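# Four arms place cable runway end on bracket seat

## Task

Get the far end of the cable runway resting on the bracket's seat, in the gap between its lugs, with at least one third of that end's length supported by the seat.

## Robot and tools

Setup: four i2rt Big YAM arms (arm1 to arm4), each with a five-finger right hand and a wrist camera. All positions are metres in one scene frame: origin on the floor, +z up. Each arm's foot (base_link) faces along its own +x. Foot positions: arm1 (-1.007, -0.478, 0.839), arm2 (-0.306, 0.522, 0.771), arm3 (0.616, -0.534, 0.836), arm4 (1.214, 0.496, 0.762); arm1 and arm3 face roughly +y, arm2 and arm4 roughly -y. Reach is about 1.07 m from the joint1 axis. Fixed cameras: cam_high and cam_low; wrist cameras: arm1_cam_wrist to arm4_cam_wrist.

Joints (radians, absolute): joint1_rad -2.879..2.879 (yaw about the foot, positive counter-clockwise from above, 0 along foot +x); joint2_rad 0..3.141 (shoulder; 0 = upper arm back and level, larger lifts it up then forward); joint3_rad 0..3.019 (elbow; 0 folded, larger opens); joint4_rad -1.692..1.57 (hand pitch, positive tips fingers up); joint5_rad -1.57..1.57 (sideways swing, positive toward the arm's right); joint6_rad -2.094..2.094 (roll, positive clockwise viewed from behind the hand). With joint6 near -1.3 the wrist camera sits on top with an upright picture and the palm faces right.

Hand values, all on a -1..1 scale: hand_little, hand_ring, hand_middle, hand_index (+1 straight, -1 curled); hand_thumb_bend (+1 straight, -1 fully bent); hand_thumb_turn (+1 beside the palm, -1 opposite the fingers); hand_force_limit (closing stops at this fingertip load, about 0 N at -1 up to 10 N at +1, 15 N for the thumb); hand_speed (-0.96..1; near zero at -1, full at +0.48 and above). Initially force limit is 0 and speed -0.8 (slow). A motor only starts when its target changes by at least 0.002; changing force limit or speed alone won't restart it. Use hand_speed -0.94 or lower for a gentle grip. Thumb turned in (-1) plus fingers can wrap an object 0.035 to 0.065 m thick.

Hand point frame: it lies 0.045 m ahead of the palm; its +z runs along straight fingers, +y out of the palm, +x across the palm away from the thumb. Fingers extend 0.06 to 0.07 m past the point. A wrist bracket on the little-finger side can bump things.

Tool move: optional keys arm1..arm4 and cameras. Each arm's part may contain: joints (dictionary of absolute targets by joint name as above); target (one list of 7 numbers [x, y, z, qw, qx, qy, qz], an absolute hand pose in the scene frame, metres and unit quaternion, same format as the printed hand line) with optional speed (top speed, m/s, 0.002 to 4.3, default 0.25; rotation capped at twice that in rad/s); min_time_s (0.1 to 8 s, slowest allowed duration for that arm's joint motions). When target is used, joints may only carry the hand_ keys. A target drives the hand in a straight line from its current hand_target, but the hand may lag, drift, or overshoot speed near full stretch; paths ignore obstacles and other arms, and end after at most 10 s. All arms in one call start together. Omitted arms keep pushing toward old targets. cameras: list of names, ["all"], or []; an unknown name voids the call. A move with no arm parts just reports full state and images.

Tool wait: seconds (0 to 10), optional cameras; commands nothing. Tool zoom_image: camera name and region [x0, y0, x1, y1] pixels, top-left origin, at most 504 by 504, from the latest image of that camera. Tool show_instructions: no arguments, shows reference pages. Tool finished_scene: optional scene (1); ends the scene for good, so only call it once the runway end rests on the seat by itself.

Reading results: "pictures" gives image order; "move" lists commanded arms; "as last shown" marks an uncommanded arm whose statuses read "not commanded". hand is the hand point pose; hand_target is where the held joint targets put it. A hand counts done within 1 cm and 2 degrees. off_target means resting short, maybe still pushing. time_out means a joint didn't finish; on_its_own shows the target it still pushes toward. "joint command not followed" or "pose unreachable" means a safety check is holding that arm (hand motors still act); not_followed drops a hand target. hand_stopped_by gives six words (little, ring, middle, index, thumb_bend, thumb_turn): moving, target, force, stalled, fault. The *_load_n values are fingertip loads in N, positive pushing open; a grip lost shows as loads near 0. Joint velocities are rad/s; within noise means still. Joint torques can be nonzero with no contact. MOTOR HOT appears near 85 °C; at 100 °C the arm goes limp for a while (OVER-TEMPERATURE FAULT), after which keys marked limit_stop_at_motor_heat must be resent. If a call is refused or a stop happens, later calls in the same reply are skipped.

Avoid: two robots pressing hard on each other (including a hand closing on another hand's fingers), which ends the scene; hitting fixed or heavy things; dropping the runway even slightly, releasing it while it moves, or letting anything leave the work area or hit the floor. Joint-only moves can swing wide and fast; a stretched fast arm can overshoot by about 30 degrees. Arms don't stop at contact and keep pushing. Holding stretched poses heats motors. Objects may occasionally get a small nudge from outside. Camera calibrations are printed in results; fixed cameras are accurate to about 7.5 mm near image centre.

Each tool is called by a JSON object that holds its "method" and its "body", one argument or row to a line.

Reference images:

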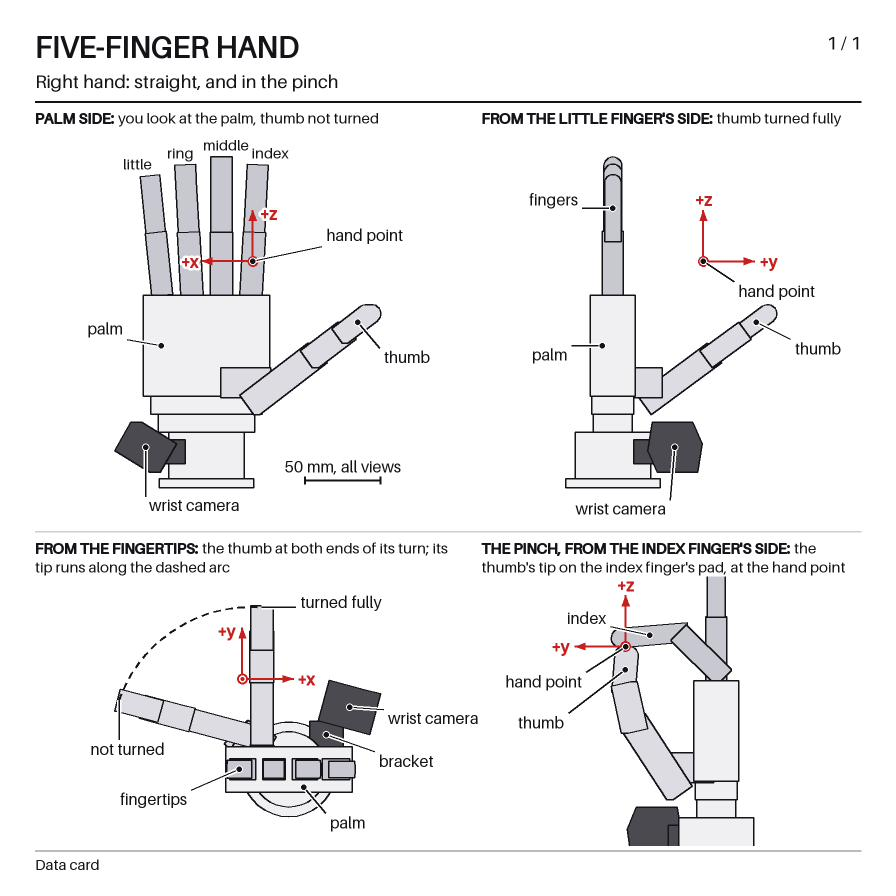

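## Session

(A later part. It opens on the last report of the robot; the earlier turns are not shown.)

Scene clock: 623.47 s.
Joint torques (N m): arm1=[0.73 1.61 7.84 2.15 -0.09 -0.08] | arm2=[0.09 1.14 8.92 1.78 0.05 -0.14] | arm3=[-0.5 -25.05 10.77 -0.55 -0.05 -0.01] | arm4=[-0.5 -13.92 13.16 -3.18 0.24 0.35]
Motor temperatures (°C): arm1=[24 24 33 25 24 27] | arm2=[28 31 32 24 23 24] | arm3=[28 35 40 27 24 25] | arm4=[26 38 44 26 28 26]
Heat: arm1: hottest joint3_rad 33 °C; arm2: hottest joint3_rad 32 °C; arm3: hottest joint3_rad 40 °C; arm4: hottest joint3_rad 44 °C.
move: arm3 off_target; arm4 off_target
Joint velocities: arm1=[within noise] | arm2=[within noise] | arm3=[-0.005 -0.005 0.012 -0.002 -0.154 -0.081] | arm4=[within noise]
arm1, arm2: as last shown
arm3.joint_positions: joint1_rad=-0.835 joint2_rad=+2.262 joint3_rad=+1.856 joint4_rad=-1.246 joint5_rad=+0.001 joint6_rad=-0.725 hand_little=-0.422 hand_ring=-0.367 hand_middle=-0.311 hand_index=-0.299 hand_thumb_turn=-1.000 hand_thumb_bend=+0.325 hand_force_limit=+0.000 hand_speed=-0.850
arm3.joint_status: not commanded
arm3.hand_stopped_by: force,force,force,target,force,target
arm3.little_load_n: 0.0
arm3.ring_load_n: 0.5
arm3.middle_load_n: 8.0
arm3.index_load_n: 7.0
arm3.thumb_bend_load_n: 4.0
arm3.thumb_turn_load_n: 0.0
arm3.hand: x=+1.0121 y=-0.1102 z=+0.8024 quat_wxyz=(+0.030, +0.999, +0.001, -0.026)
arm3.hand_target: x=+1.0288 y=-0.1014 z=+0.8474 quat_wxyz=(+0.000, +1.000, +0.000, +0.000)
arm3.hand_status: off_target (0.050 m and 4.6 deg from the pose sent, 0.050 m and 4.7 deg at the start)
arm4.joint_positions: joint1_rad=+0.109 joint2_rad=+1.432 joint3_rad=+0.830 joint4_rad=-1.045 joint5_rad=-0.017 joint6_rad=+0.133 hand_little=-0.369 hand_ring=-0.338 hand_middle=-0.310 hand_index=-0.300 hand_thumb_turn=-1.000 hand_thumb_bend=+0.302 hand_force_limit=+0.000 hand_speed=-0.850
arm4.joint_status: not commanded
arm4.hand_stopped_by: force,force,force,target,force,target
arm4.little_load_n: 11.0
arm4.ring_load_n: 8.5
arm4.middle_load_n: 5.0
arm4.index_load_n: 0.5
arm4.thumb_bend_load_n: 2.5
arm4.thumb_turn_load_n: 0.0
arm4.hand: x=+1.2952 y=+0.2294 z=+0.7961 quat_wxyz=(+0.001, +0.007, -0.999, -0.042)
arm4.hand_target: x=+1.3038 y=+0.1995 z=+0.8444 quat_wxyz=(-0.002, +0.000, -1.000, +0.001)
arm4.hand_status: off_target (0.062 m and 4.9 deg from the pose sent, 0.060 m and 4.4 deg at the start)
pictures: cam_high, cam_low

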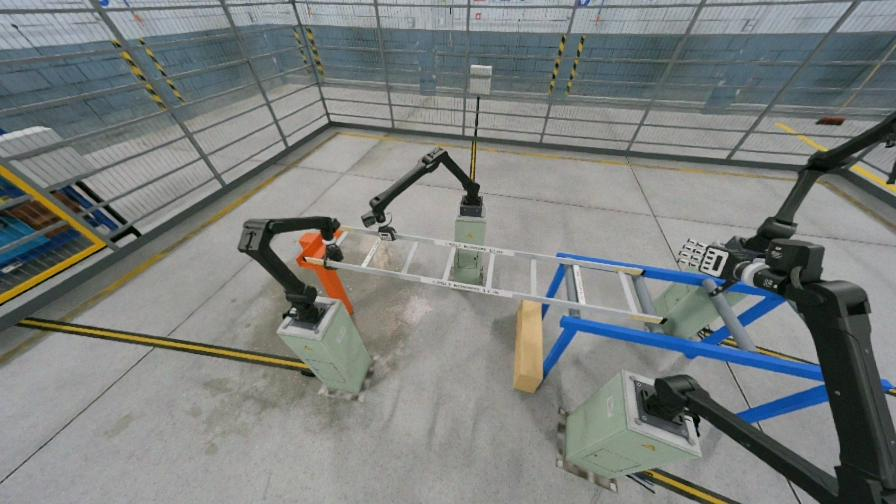

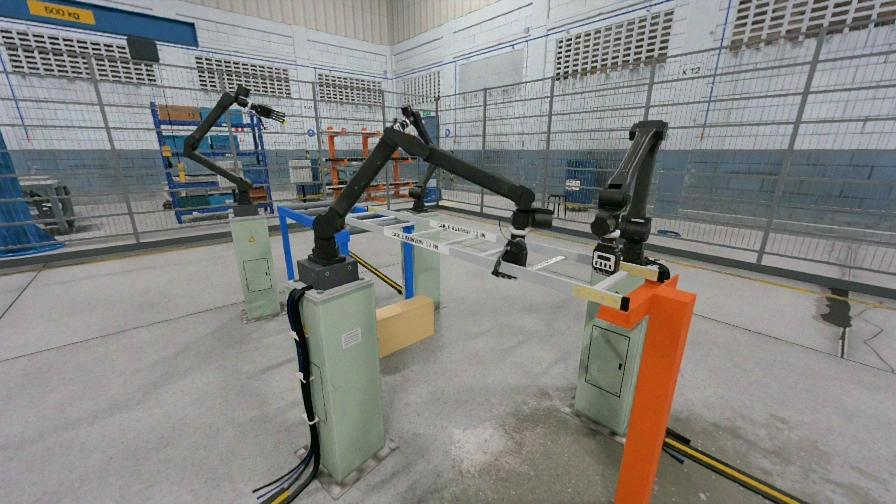

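{"method": "move", "body": {
  "arm3": {"target": [1.030, -0.100, 0.868, 0, 1, 0, 0], "speed": 0.06},
  "arm4": {"target": [1.304, 0.196, 0.868, 0, 0, 1, 0], "speed": 0.06},
  "cameras": ["cam_low", "cam_high"]
}}

{"method": "zoom_image", "body": {
  "camera": "cam_low",
  "region": [590, 250, 670, 335]
}}

{"method": "zoom_image", "body": {
  "camera": "cam_high",
  "region": [290, 240, 330, 280]
}}

Scene clock: 633.37 s.
Joint torques (N m): arm1=[0.79 1.55 7.86 2.11 -0.1 -0.07] | arm2=[0.15 1.14 8.91 1.83 0.05 -0.14] | arm3=[-0.73 -25.58 12.01 -1.55 -0.08 0.05] | arm4=[-0.56 -16.21 14.49 -3.12 0.28 0.29]
Motor temperatures (°C): arm1=[24 24 33 25 24 26] | arm2=[28 31 32 24 23 24] | arm3=[28 34 39 27 24 25] | arm4=[26 38 48 26 28 26]
Heat: arm1: hottest joint3_rad 33 °C; arm2: hottest joint3_rad 32 °C; arm3: hottest joint3_rad 39 °C; arm4: hottest joint3_rad 48 °C.
move: arm3 off_target; arm4 off_target
Joint velocities: within noise
arm1, arm2: as last shown
arm3.joint_positions: joint1_rad=-0.836 joint2_rad=+2.261 joint3_rad=+1.856 joint4_rad=-1.257 joint5_rad=+0.001 joint6_rad=-0.725 hand_little=-0.422 hand_ring=-0.367 hand_middle=-0.311 hand_index=-0.299 hand_thumb_turn=-1.000 hand_thumb_bend=+0.325 hand_force_limit=+0.000 hand_speed=-0.850
arm3.joint_status: not commanded
arm3.hand_stopped_by: force,force,force,target,force,target
arm3.little_load_n: 0.0
arm3.ring_load_n: 0.0
arm3.middle_load_n: 8.0
arm3.index_load_n: 5.0
arm3.thumb_bend_load_n: 4.0
arm3.thumb_turn_load_n: 0.0
arm3.hand: x=+1.0103 y=-0.1127 z=+0.8037 quat_wxyz=(+0.034, +0.999, +0.001, -0.030)
arm3.hand_target: x=+1.0278 y=-0.1023 z=+0.8663 quat_wxyz=(+0.000, +1.000, +0.000, +0.001)
arm3.hand_status: off_target (0.068 m and 5.2 deg from the pose sent, 0.069 m and 4.6 deg at the start)
arm4.joint_positions: joint1_rad=+0.109 joint2_rad=+1.432 joint3_rad=+0.836 joint4_rad=-1.102 joint5_rad=-0.019 joint6_rad=+0.138 hand_little=-0.369 hand_ring=-0.338 hand_middle=-0.310 hand_index=-0.300 hand_thumb_turn=-1.000 hand_thumb_bend=+0.302 hand_force_limit=+0.000 hand_speed=-0.850
arm4.joint_status: not commanded
arm4.hand_stopped_by: force,force,force,target,force,target
arm4.little_load_n: 7.5
arm4.ring_load_n: 6.0
arm4.middle_load_n: 5.0
arm4.index_load_n: 0.0
arm4.thumb_bend_load_n: 2.5
arm4.thumb_turn_load_n: 0.0
arm4.hand: x=+1.2943 y=+0.2407 z=+0.8024 quat_wxyz=(+0.004, +0.004, -0.998, -0.067)
arm4.hand_target: x=+1.3036 y=+0.2023 z=+0.8628 quat_wxyz=(-0.002, +0.000, -1.000, +0.001)
arm4.hand_status: off_target (0.080 m and 7.7 deg from the pose sent, 0.080 m and 4.9 deg at the start)
pictures: cam_high, cam_low

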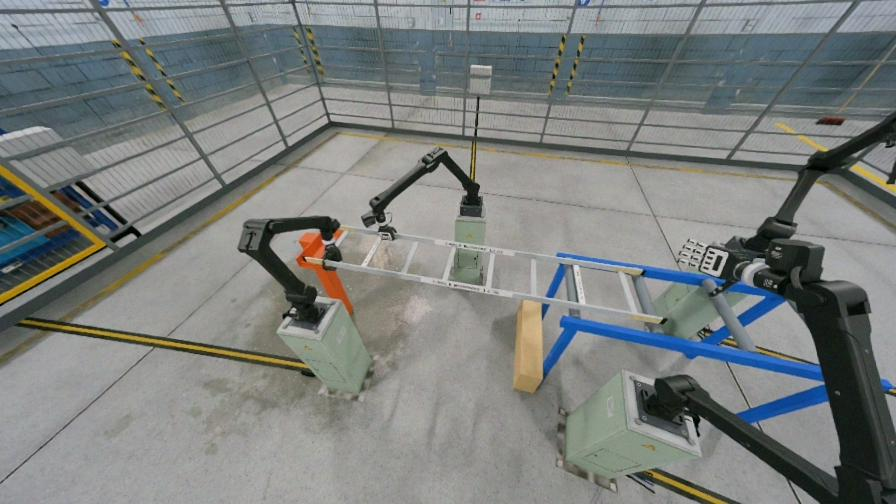

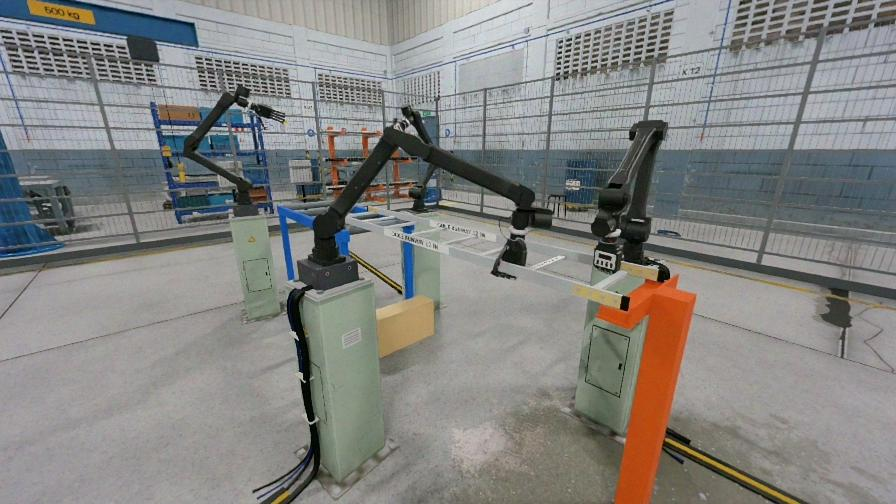

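Scaled by 5.929 from the camera's image (finer frame: 1280x720).

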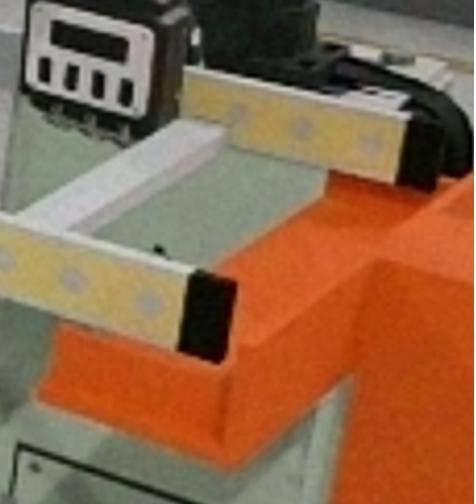

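Scaled by 12.600 from the camera's image (finer frame: 1280x720).

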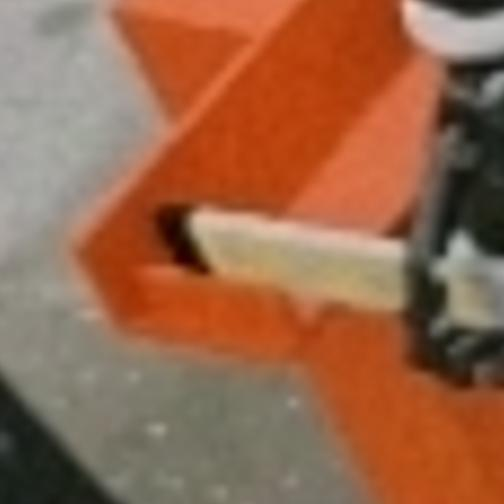

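{"method": "move", "body": {
  "arm3": {"target": [1.030, -0.105, 0.815, 0, 1, 0, 0], "speed": 0.06},
  "arm4": {"target": [1.304, 0.200, 0.815, 0, 0, 1, 0], "speed": 0.06},
  "cameras": ["cam_low", "cam_high"]
}}

{"method": "zoom_image", "body": {
  "camera": "cam_low",
  "region": [590, 250, 670, 335]
}}

{"method": "zoom_image", "body": {
  "camera": "cam_high",
  "region": [290, 240, 330, 280]
}}

Scene clock: 666.27 s.
Joint torques (N m): arm1=[0.79 1.61 7.87 2.14 -0.1 -0.07] | arm2=[0.15 1.14 8.92 1.81 0.05 -0.14] | arm3=[-0.03 -22.59 10.22 0.64 -0.17 0.07] | arm4=[-0.85 -14.92 8.92 -0.2 0.44 0.14]
Motor temperatures (°C): arm1=[24 24 33 25 24 26] | arm2=[28 31 32 24 23 24] | arm3=[28 34 39 27 24 24] | arm4=[26 39 53 26 28 26]
Heat: arm1: hottest joint3_rad 33 °C; arm2: hottest joint3_rad 32 °C; arm3: hottest joint3_rad 39 °C; arm4: hottest joint3_rad 53 °C.
move: arm3 off_target; arm4 off_target
Joint velocities: within noise
arm1, arm2: as last shown
arm3.joint_positions: joint1_rad=-0.848 joint2_rad=+2.261 joint3_rad=+1.815 joint4_rad=-1.205 joint5_rad=+0.003 joint6_rad=-0.733 hand_little=-0.422 hand_ring=-0.367 hand_middle=-0.311 hand_index=-0.300 hand_thumb_turn=-1.000 hand_thumb_bend=+0.325 hand_force_limit=+0.000 hand_speed=-0.850
arm3.joint_status: not commanded
arm3.hand_stopped_by: force,force,force,target,force,target
arm3.little_load_n: 0.0
arm3.ring_load_n: 0.0
arm3.middle_load_n: 8.0
arm3.index_load_n: 3.0
arm3.thumb_bend_load_n: 4.5
arm3.thumb_turn_load_n: 0.0
arm3.hand: x=+1.0137 y=-0.1205 z=+0.7884 quat_wxyz=(+0.031, +0.999, -0.001, -0.026)
arm3.hand_target: x=+1.0292 y=-0.1059 z=+0.8156 quat_wxyz=(+0.000, +1.000, +0.000, +0.000)
arm3.hand_status: off_target (0.035 m and 4.6 deg from the pose sent, 0.024 m and 5.2 deg at the start)
arm4.joint_positions: joint1_rad=+0.118 joint2_rad=+1.476 joint3_rad=+0.833 joint4_rad=-1.025 joint5_rad=-0.020 joint6_rad=+0.155 hand_little=-0.369 hand_ring=-0.338 hand_middle=-0.310 hand_index=-0.300 hand_thumb_turn=-1.000 hand_thumb_bend=+0.302 hand_force_limit=+0.000 hand_speed=-0.850
arm4.joint_status: not commanded
arm4.hand_stopped_by: force,force,force,target,force,target
arm4.little_load_n: 5.0
arm4.ring_load_n: 5.0
arm4.middle_load_n: 5.0
arm4.index_load_n: 2.0
arm4.thumb_bend_load_n: 2.5
arm4.thumb_turn_load_n: 0.0
arm4.hand: x=+1.2999 y=+0.2270 z=+0.7842 quat_wxyz=(+0.001, +0.000, -0.999, -0.052)
arm4.hand_target: x=+1.3041 y=+0.2017 z=+0.8144 quat_wxyz=(-0.001, +0.000, -1.000, +0.000)
arm4.hand_status: off_target (0.041 m and 6.0 deg from the pose sent, 0.044 m and 7.7 deg at the start)
pictures: cam_high, cam_low

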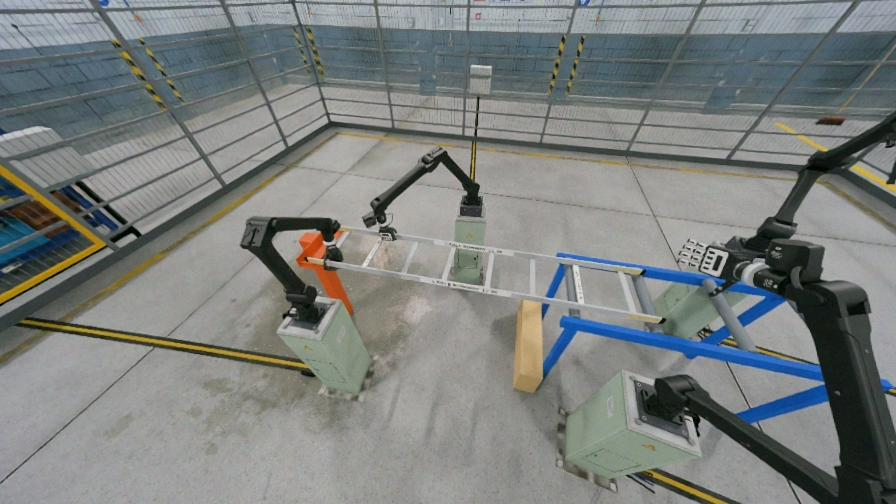

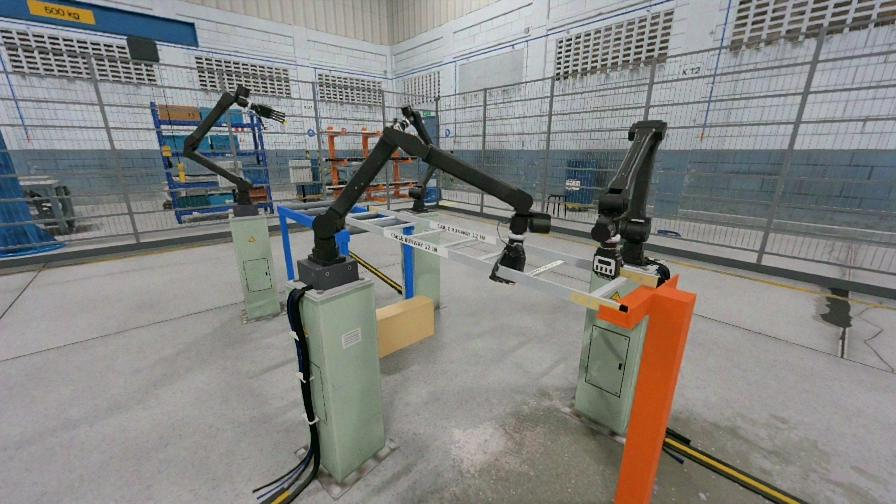

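Scaled by 5.929 from the camera's image (finer frame: 1280x720).

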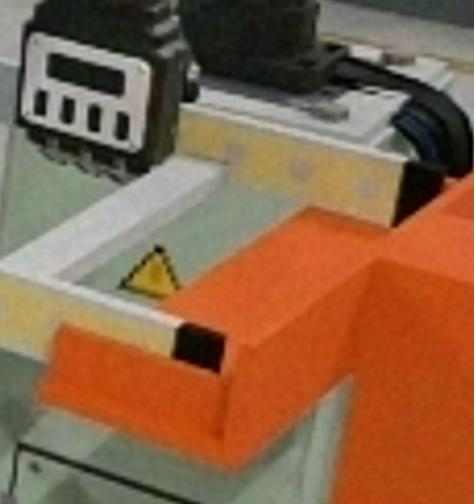

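Scaled by 12.600 from the camera's image (finer frame: 1280x720).

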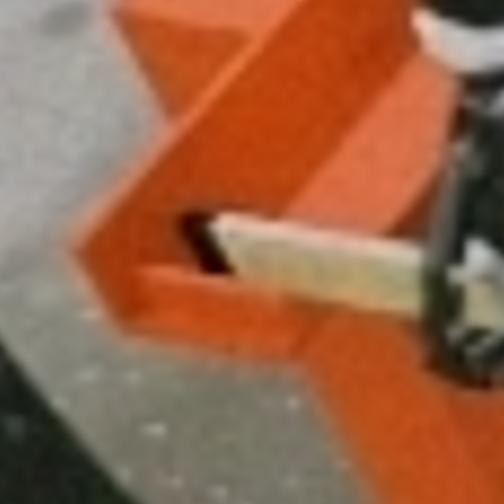

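{"method": "move", "body": {
  "arm3": {"target": [1.032, -0.105, 0.79, 0, 1, 0, 0], "speed": 0.06},
  "arm4": {"target": [1.306, 0.200, 0.79, 0, 0, 1, 0], "speed": 0.06},
  "cameras": ["cam_low", "cam_high", "arm3_cam_wrist", "arm4_cam_wrist"]
}}

{"method": "zoom_image", "body": {
  "camera": "cam_low",
  "region": [590, 250, 670, 335]
}}

{"method": "zoom_image", "body": {
  "camera": "cam_high",
  "region": [290, 240, 330, 280]
}}

Scene clock: 682.50 s.
Joint torques (N m): arm1=[0.79 1.55 7.86 2.14 -0.1 -0.07] | arm2=[0.03 1.14 8.91 1.81 0.05 -0.14] | arm3=[-0.38 -20.54 9.5 1.22 -0.09 0.08] | arm4=[-0.5 -11.11 7.25 1.94 0.32 0.05]
Motor temperatures (°C): arm1=[24 24 33 25 24 26] | arm2=[28 31 32 24 22 24] | arm3=[27 34 36 27 24 24] | arm4=[26 39 50 26 28 26]
Heat: arm1: hottest joint3_rad 33 °C; arm2: hottest joint3_rad 32 °C; arm3: hottest joint3_rad 36 °C; arm4: hottest joint3_rad 50 °C.
move: arm3 off_target; arm4 off_target
Joint velocities: within noise
arm1.joint_positions: joint1_rad=-0.280 joint2_rad=+0.612 joint3_rad=+1.461 joint4_rad=-1.180 joint5_rad=-0.274 joint6_rad=-0.987 hand_little=+1.000 hand_ring=+1.000 hand_middle=+1.000 hand_index=+1.000 hand_thumb_turn=+1.000 hand_thumb_bend=+1.000 hand_force_limit=+0.000 hand_speed=-0.800
arm1.joint_status: not commanded
arm1.hand_stopped_by: target,target,target,target,target,target
arm1.little_load_n: 0.0
arm1.ring_load_n: 0.0
arm1.middle_load_n: -0.5
arm1.index_load_n: 0.0
arm1.thumb_bend_load_n: 0.0
arm1.thumb_turn_load_n: 0.0
arm1.hand: x=-0.9113 y=-0.2564 z=+1.3856 quat_wxyz=(-0.505, +0.760, +0.280, +0.297)
arm1.hand_target: x=-0.9121 y=-0.2581 z=+1.3941 quat_wxyz=(-0.511, +0.754, +0.279, +0.303)
arm1.hand_status: not commanded
arm2.joint_positions: joint1_rad=+0.499 joint2_rad=+0.619 joint3_rad=+1.329 joint4_rad=-1.190 joint5_rad=+0.140 joint6_rad=-1.396 hand_little=+1.000 hand_ring=+1.000 hand_middle=+1.000 hand_index=+1.000 hand_thumb_turn=+1.000 hand_thumb_bend=+1.000 hand_force_limit=+0.000 hand_speed=-0.800
arm2.joint_status: not commanded
arm2.hand_stopped_by: target,target,target,target,target,target
arm2.little_load_n: 0.0
arm2.ring_load_n: 0.0
arm2.middle_load_n: 0.0
arm2.index_load_n: 0.0
arm2.thumb_bend_load_n: 0.0
arm2.thumb_turn_load_n: 0.0
arm2.hand: x=-0.2808 y=+0.2560 z=+1.2690 quat_wxyz=(+0.298, +0.646, -0.559, +0.426)
arm2.hand_target: x=-0.2814 y=+0.2573 z=+1.2763 quat_wxyz=(+0.301, +0.642, -0.557, +0.432)
arm2.hand_status: not commanded
arm3.joint_positions: joint1_rad=-0.847 joint2_rad=+2.261 joint3_rad=+1.813 joint4_rad=-1.177 joint5_rad=-0.001 joint6_rad=-0.733 hand_little=-0.422 hand_ring=-0.367 hand_middle=-0.311 hand_index=-0.300 hand_thumb_turn=-1.000 hand_thumb_bend=+0.325 hand_force_limit=+0.000 hand_speed=-0.850
arm3.joint_status: not commanded
arm3.hand_stopped_by: force,force,force,target,force,target
arm3.little_load_n: 0.0
arm3.ring_load_n: 0.5
arm3.middle_load_n: 8.0
arm3.index_load_n: 1.0
arm3.thumb_bend_load_n: 4.0
arm3.thumb_turn_load_n: 0.0
arm3.hand: x=+1.0173 y=-0.1150 z=+0.7855 quat_wxyz=(+0.019, +1.000, +0.000, -0.018)
arm3.hand_target: x=+1.0318 y=-0.1052 z=+0.7907 quat_wxyz=(+0.000, +1.000, +0.000, +0.000)
arm3.hand_status: off_target (0.018 m and 3.1 deg from the pose sent, 0.024 m and 4.6 deg at the start)
arm4.joint_positions: joint1_rad=+0.119 joint2_rad=+1.476 joint3_rad=+0.827 joint4_rad=-1.003 joint5_rad=-0.017 joint6_rad=+0.167 hand_little=-0.369 hand_ring=-0.339 hand_middle=-0.310 hand_index=-0.300 hand_thumb_turn=-1.000 hand_thumb_bend=+0.302 hand_force_limit=+0.000 hand_speed=-0.850
arm4.joint_status: not commanded
arm4.hand_stopped_by: force,force,force,target,force,target
arm4.little_load_n: 2.0
arm4.ring_load_n: 1.5
arm4.middle_load_n: 5.0
arm4.index_load_n: 0.0
arm4.thumb_bend_load_n: 2.5
arm4.thumb_turn_load_n: 0.0
arm4.hand: x=+1.3007 y=+0.2241 z=+0.7808 quat_wxyz=(+0.002, -0.005, -0.999, -0.044)
arm4.hand_target: x=+1.3060 y=+0.2007 z=+0.7911 quat_wxyz=(+0.000, +0.000, -1.000, +0.000)
arm4.hand_status: off_target (0.026 m and 5.1 deg from the pose sent, 0.028 m and 6.0 deg at the start)
pictures: arm3_cam_wrist, arm4_cam_wrist, cam_high, cam_low
arm3_cam_wrist: T_world_to_cam=[[0.28038, -0.95963, 0.02238, -0.41149], [-0.79306, -0.21846, 0.56862, 0.33333], [-0.54077, -0.17717, -0.8223, 1.28863]] pos_world=[1.07658, -0.09375, 0.87931]
arm4_cam_wrist: T_world_to_cam=[[-0.22268, 0.96987, 0.09883, -0.00397], [0.85136, 0.14407, 0.50442, -1.53394], [0.47498, 0.19646, -0.85779, 0.124]] pos_world=[1.24615, 0.20048, 0.8805]

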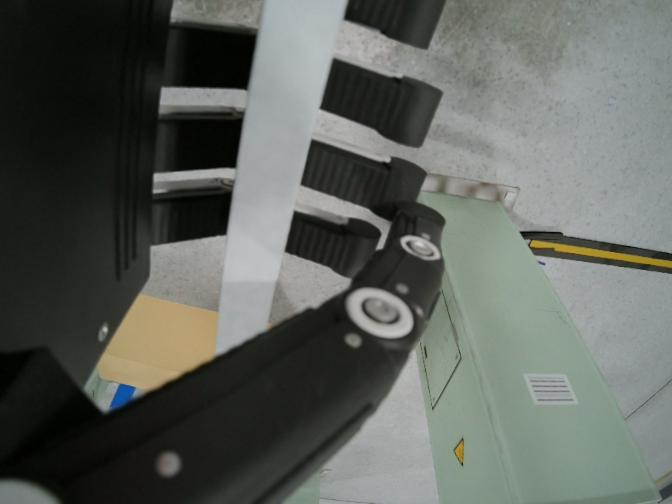

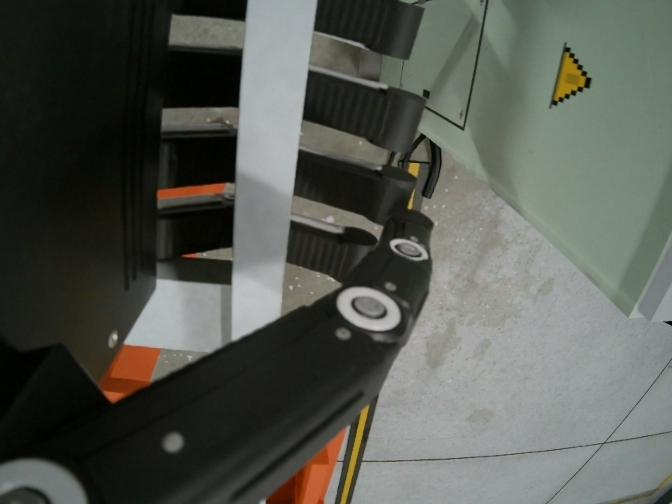

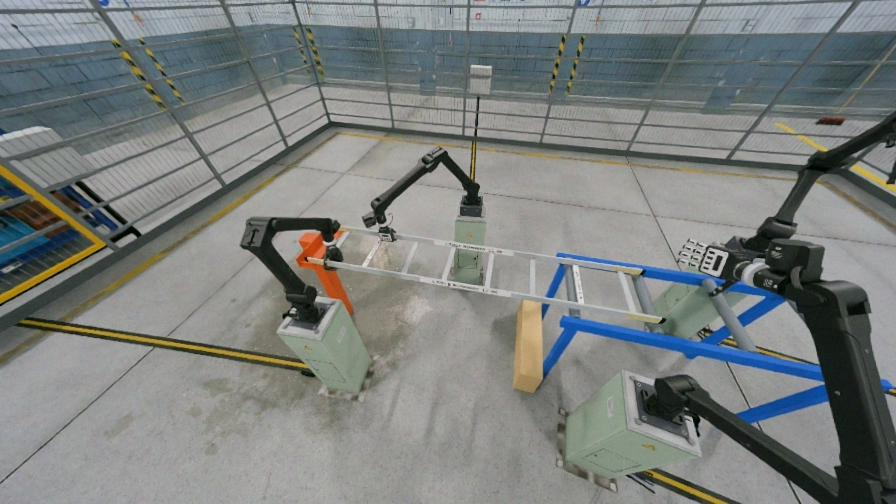

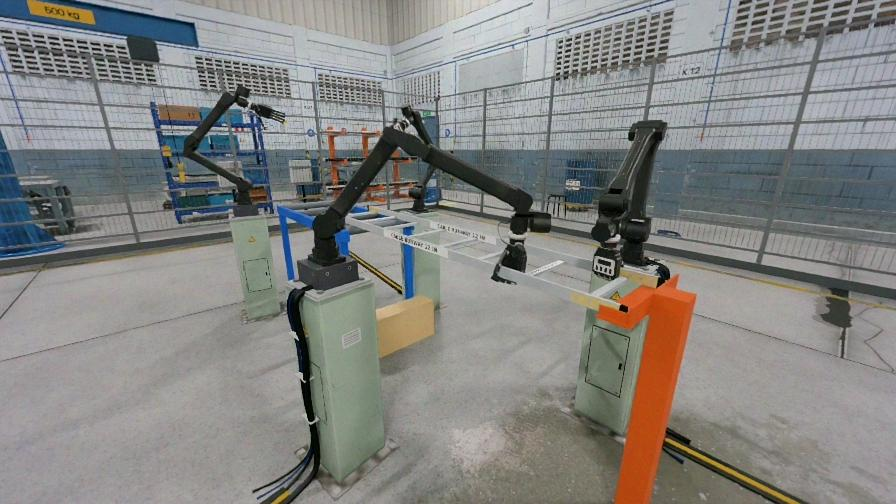

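Scaled by 5.929 from the camera's image (finer frame: 1280x720).

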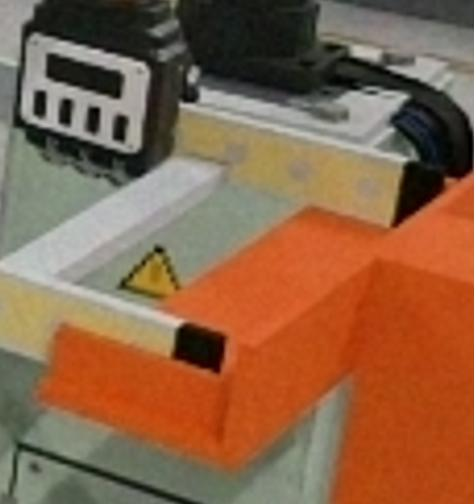

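Scaled by 12.600 from the camera's image (finer frame: 1280x720).

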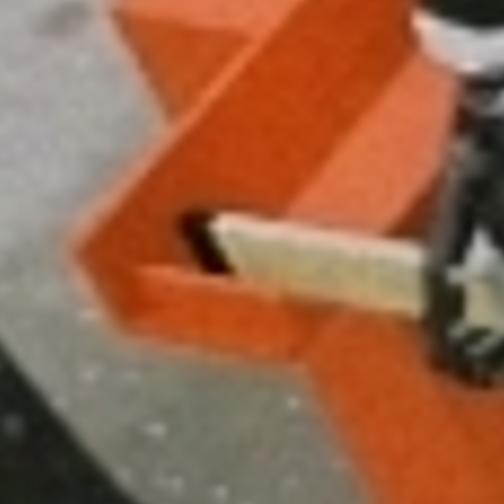

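{"method": "move", "body": {
  "arm3": {"target": [1.025, -0.110, 0.768, 0, 1, 0, 0], "speed": 0.05, "joints": {"hand_speed": -0.7, "hand_thumb_bend": 1}},
  "arm4": {"target": [1.298, 0.207, 0.768, 0, 0, 1, 0], "speed": 0.05, "joints": {"hand_speed": -0.7, "hand_thumb_bend": 1}},
  "cameras": ["cam_low", "cam_high", "arm3_cam_wrist", "arm4_cam_wrist"]
}}

{"method": "zoom_image", "body": {
  "camera": "cam_low",
  "region": [590, 250, 670, 335]
}}

Scene clock: 696.57 s.
Joint torques (N m): arm1=[0.73 1.55 7.84 2.14 -0.1 -0.08] | arm2=[0.03 1.14 8.92 1.81 0.04 -0.14] | arm3=[-0.26 -18.14 7.69 1.61 0.17 -0.02] | arm4=[-2.02 -8.7 4.82 0.96 0.09 -0.06]
Motor temperatures (°C): arm1=[24 24 33 25 24 26] | arm2=[28 31 32 24 22 24] | arm3=[27 34 36 27 24 24] | arm4=[26 39 47 26 28 26]
Heat: arm1: hottest joint3_rad 33 °C; arm2: hottest joint3_rad 32 °C; arm3: hottest joint3_rad 36 °C; arm4: hottest joint3_rad 47 °C.
move: arm3 off_target; arm4 done
Joint velocities: within noise
arm1, arm2: as last shown
arm1.little_load_n: -0.5
arm1.middle_load_n: 0.0
arm1.index_load_n: -0.5
arm3.joint_positions: joint1_rad=-0.846 joint2_rad=+2.252 joint3_rad=+1.782 joint4_rad=-1.128 joint5_rad=-0.005 joint6_rad=-0.733 hand_little=-0.422 hand_ring=-0.367 hand_middle=-0.311 hand_index=-0.300 hand_thumb_turn=-1.000 hand_thumb_bend=+1.000 hand_force_limit=+0.000 hand_speed=-0.700
arm3.joint_status: all done
arm3.hand_stopped_by: force,force,force,target,target,target
arm3.little_load_n: 0.0
arm3.ring_load_n: 0.5
arm3.middle_load_n: 0.0
arm3.index_load_n: 0.0
arm3.thumb_bend_load_n: 0.0
arm3.thumb_turn_load_n: 0.0
arm3.hand: x=+1.0171 y=-0.1131 z=+0.7786 quat_wxyz=(+0.008, +1.000, +0.000, -0.011)
arm3.hand_target: x=+1.0249 y=-0.1103 z=+0.7684 quat_wxyz=(+0.000, +1.000, +0.000, +0.000)
arm3.hand_status: off_target (0.014 m and 1.5 deg from the pose sent, 0.020 m and 3.1 deg at the start)
arm4.joint_positions: joint1_rad=+0.119 joint2_rad=+1.473 joint3_rad=+0.811 joint4_rad=-0.902 joint5_rad=-0.011 joint6_rad=+0.160 hand_little=-0.370 hand_ring=-0.339 hand_middle=-0.311 hand_index=-0.300 hand_thumb_turn=-1.000 hand_thumb_bend=+1.000 hand_force_limit=+0.000 hand_speed=-0.700
arm4.joint_status: all done
arm4.hand_stopped_by: force,force,force,target,target,target
arm4.little_load_n: 0.0
arm4.ring_load_n: 0.0
arm4.middle_load_n: 0.0
arm4.index_load_n: 0.0
arm4.thumb_bend_load_n: 0.0
arm4.thumb_turn_load_n: 0.0
arm4.hand: x=+1.3020 y=+0.2051 z=+0.7709 quat_wxyz=(-0.002, -0.001, -1.000, +0.000)
arm4.hand_target: x=+1.2980 y=+0.2071 z=+0.7680 quat_wxyz=(+0.000, +0.000, -1.000, +0.000)
arm4.hand_status: done (0.005 m and 0.2 deg from the pose sent, 0.021 m and 5.1 deg at the start)
pictures: arm3_cam_wrist, arm4_cam_wrist, cam_high, cam_low
arm3_cam_wrist: T_world_to_cam=[[0.28112, -0.95966, 0.00493, -0.39664], [-0.80139, -0.23193, 0.55136, 0.35781], [-0.52797, -0.15895, -0.83426, 1.28156]] pos_world=[1.07488, -0.09395, 0.87383]
arm4_cam_wrist: T_world_to_cam=[[-0.23071, 0.97295, 0.01151, 0.09294], [0.84618, 0.19478, 0.49603, -1.52453], [0.48037, 0.12418, -0.86823, 0.13451]] pos_world=[1.24685, 0.18982, 0.87193]

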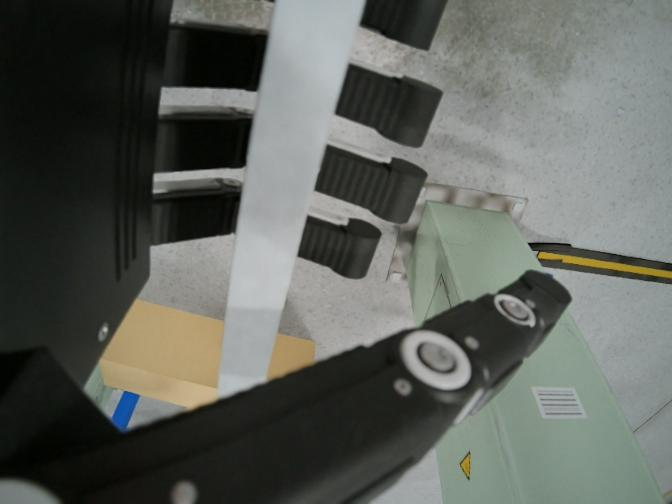

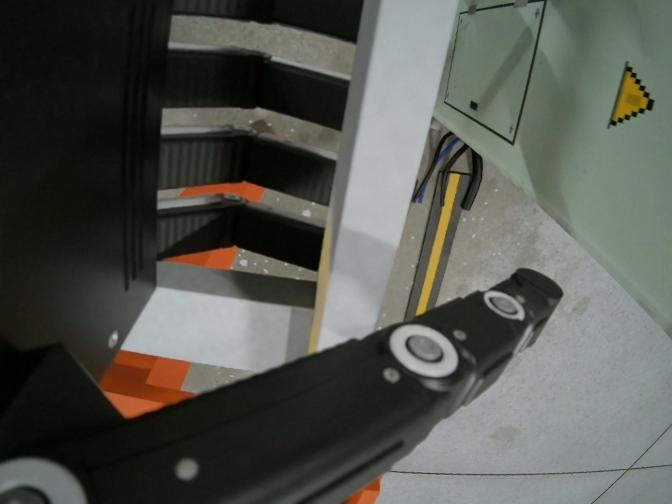

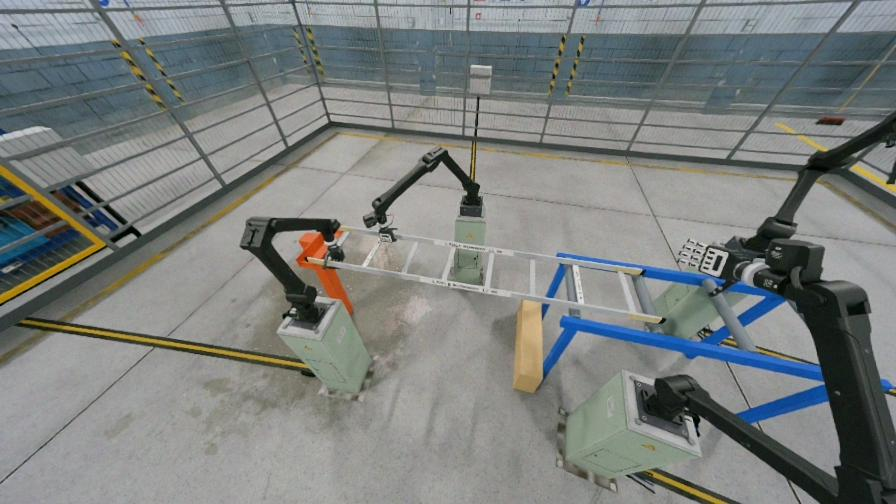

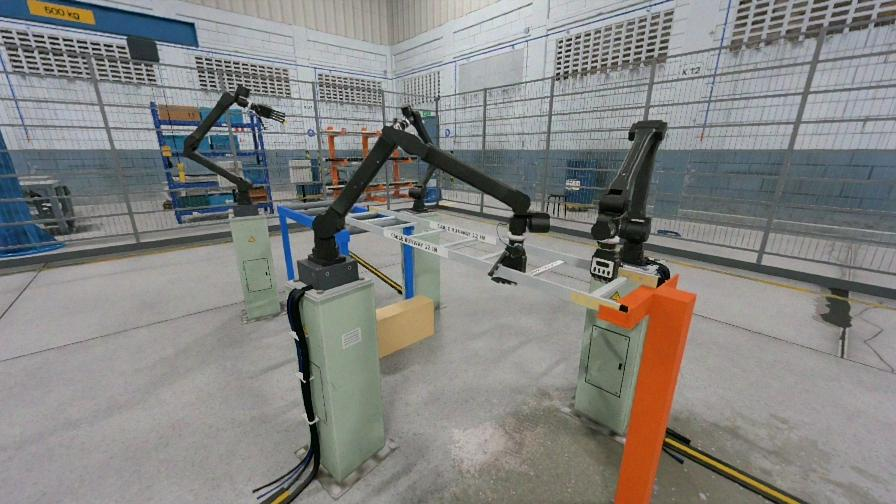

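Scaled by 5.929 from the camera's image (finer frame: 1280x720).

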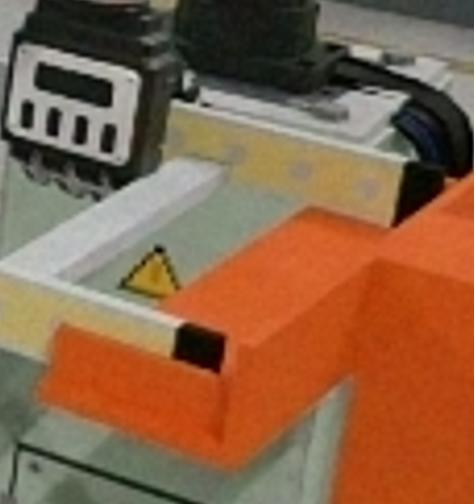

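{"method": "move", "body": {
  "arm3": {"joints": {"hand_speed": -0.5, "hand_little": 1, "hand_ring": 1, "hand_middle": 1, "hand_index": 1}},
  "arm4": {"joints": {"hand_speed": -0.5, "hand_little": 1, "hand_ring": 1, "hand_middle": 1, "hand_index": 1}},
  "cameras": ["cam_low", "arm3_cam_wrist", "arm4_cam_wrist"]
}}

Scene clock: 704.00 s.
Joint torques (N m): arm1=[0.73 1.61 7.83 2.15 -0.1 -0.07] | arm2=[0.03 1.14 8.92 1.8 0.05 -0.14] | arm3=[-0.09 -17.55 7.49 1.57 0.11 0.03] | arm4=[-1.9 -8.76 4.86 0.95 0.09 -0.07]
Motor temperatures (°C): arm1=[24 24 33 25 24 26] | arm2=[28 31 32 24 22 24] | arm3=[27 34 35 27 24 24] | arm4=[26 38 45 26 28 26]
Heat: arm1: hottest joint3_rad 33 °C; arm2: hottest joint3_rad 32 °C; arm3: hottest joint3_rad 35 °C; arm4: hottest joint3_rad 45 °C.
move: arm3 done; arm4 done
Joint velocities: within noise
arm1, arm2: as last shown
arm1.little_load_n: 0.0
arm1.index_load_n: 0.0
arm1.thumb_bend_load_n: -0.5
arm3.joint_positions: joint1_rad=-0.846 joint2_rad=+2.252 joint3_rad=+1.782 joint4_rad=-1.128 joint5_rad=-0.004 joint6_rad=-0.733 hand_little=+1.000 hand_ring=+1.000 hand_middle=+1.000 hand_index=+1.000 hand_thumb_turn=-1.000 hand_thumb_bend=+1.000 hand_force_limit=+0.000 hand_speed=-0.500
arm3.joint_status: all done
arm3.hand_stopped_by: target,target,target,target,target,target
arm3.little_load_n: -0.5
arm3.ring_load_n: 0.0
arm3.middle_load_n: 0.0
arm3.index_load_n: 0.0
arm3.thumb_bend_load_n: 0.0
arm3.thumb_turn_load_n: 0.0
arm3.hand: x=+1.0170 y=-0.1130 z=+0.7786 quat_wxyz=(+0.008, +1.000, +0.001, -0.011)
arm3.hand_target: x=+1.0248 y=-0.1102 z=+0.7684 quat_wxyz=(+0.000, +1.000, +0.000, +0.000)
arm3.hand_status: not commanded
arm4.joint_positions: joint1_rad=+0.119 joint2_rad=+1.473 joint3_rad=+0.811 joint4_rad=-0.901 joint5_rad=-0.011 joint6_rad=+0.160 hand_little=+1.000 hand_ring=+1.000 hand_middle=+1.000 hand_index=+1.000 hand_thumb_turn=-1.000 hand_thumb_bend=+1.000 hand_force_limit=+0.000 hand_speed=-0.500
arm4.joint_status: all done
arm4.hand_stopped_by: target,target,target,target,target,target
arm4.little_load_n: 0.0
arm4.ring_load_n: 0.0
arm4.middle_load_n: 0.5
arm4.index_load_n: 0.0
arm4.thumb_bend_load_n: 0.0
arm4.thumb_turn_load_n: 0.0
arm4.hand: x=+1.3020 y=+0.2050 z=+0.7708 quat_wxyz=(-0.002, -0.001, -1.000, +0.000)
arm4.hand_target: x=+1.2981 y=+0.2070 z=+0.7680 quat_wxyz=(+0.000, +0.000, -1.000, +0.000)
arm4.hand_status: not commanded
pictures: arm3_cam_wrist, arm4_cam_wrist, cam_low
arm3_cam_wrist: T_world_to_cam=[[0.2815, -0.95955, 0.00523, -0.39708], [-0.80145, -0.23212, 0.55119, 0.35797], [-0.52768, -0.15935, -0.83437, 1.28129]] pos_world=[1.07478, -0.09375, 0.87383]
arm4_cam_wrist: T_world_to_cam=[[-0.23072, 0.97296, 0.01114, 0.09328], [0.84612, 0.19497, 0.49605, -1.52452], [0.48047, 0.12387, -0.86822, 0.13445]] pos_world=[1.24685, 0.18982, 0.87193]

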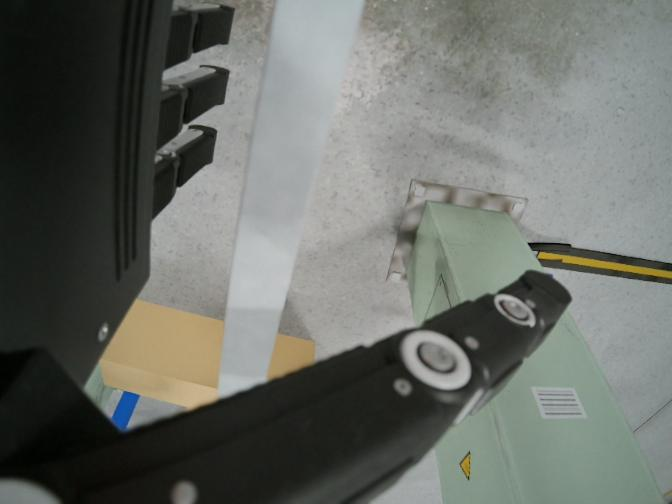

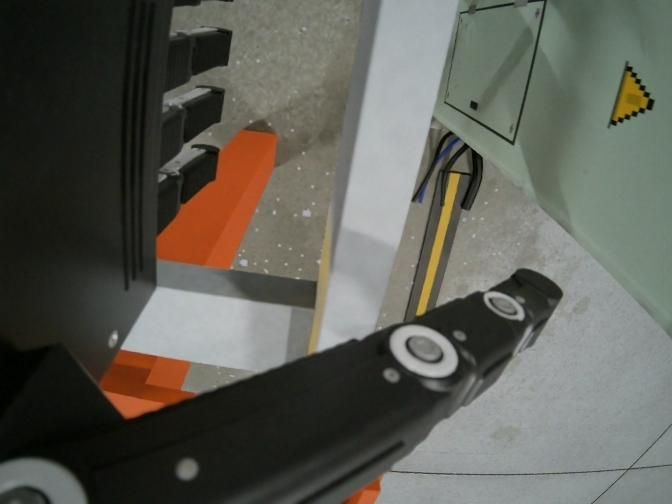

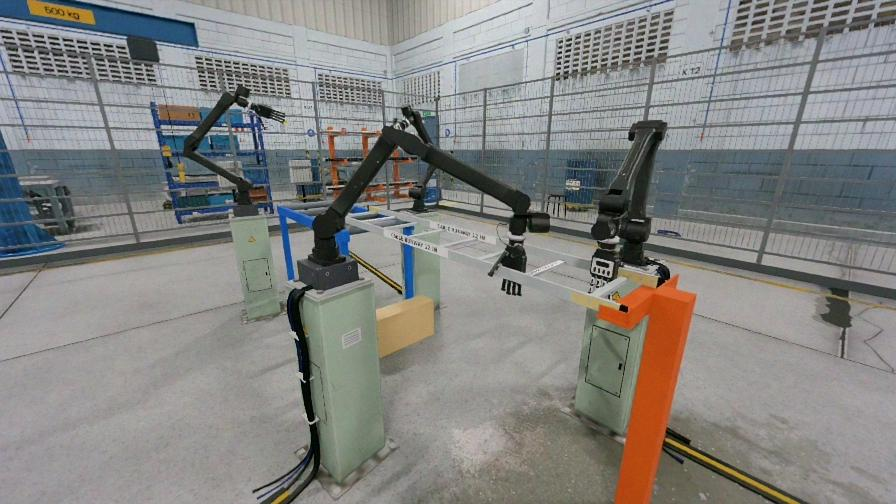

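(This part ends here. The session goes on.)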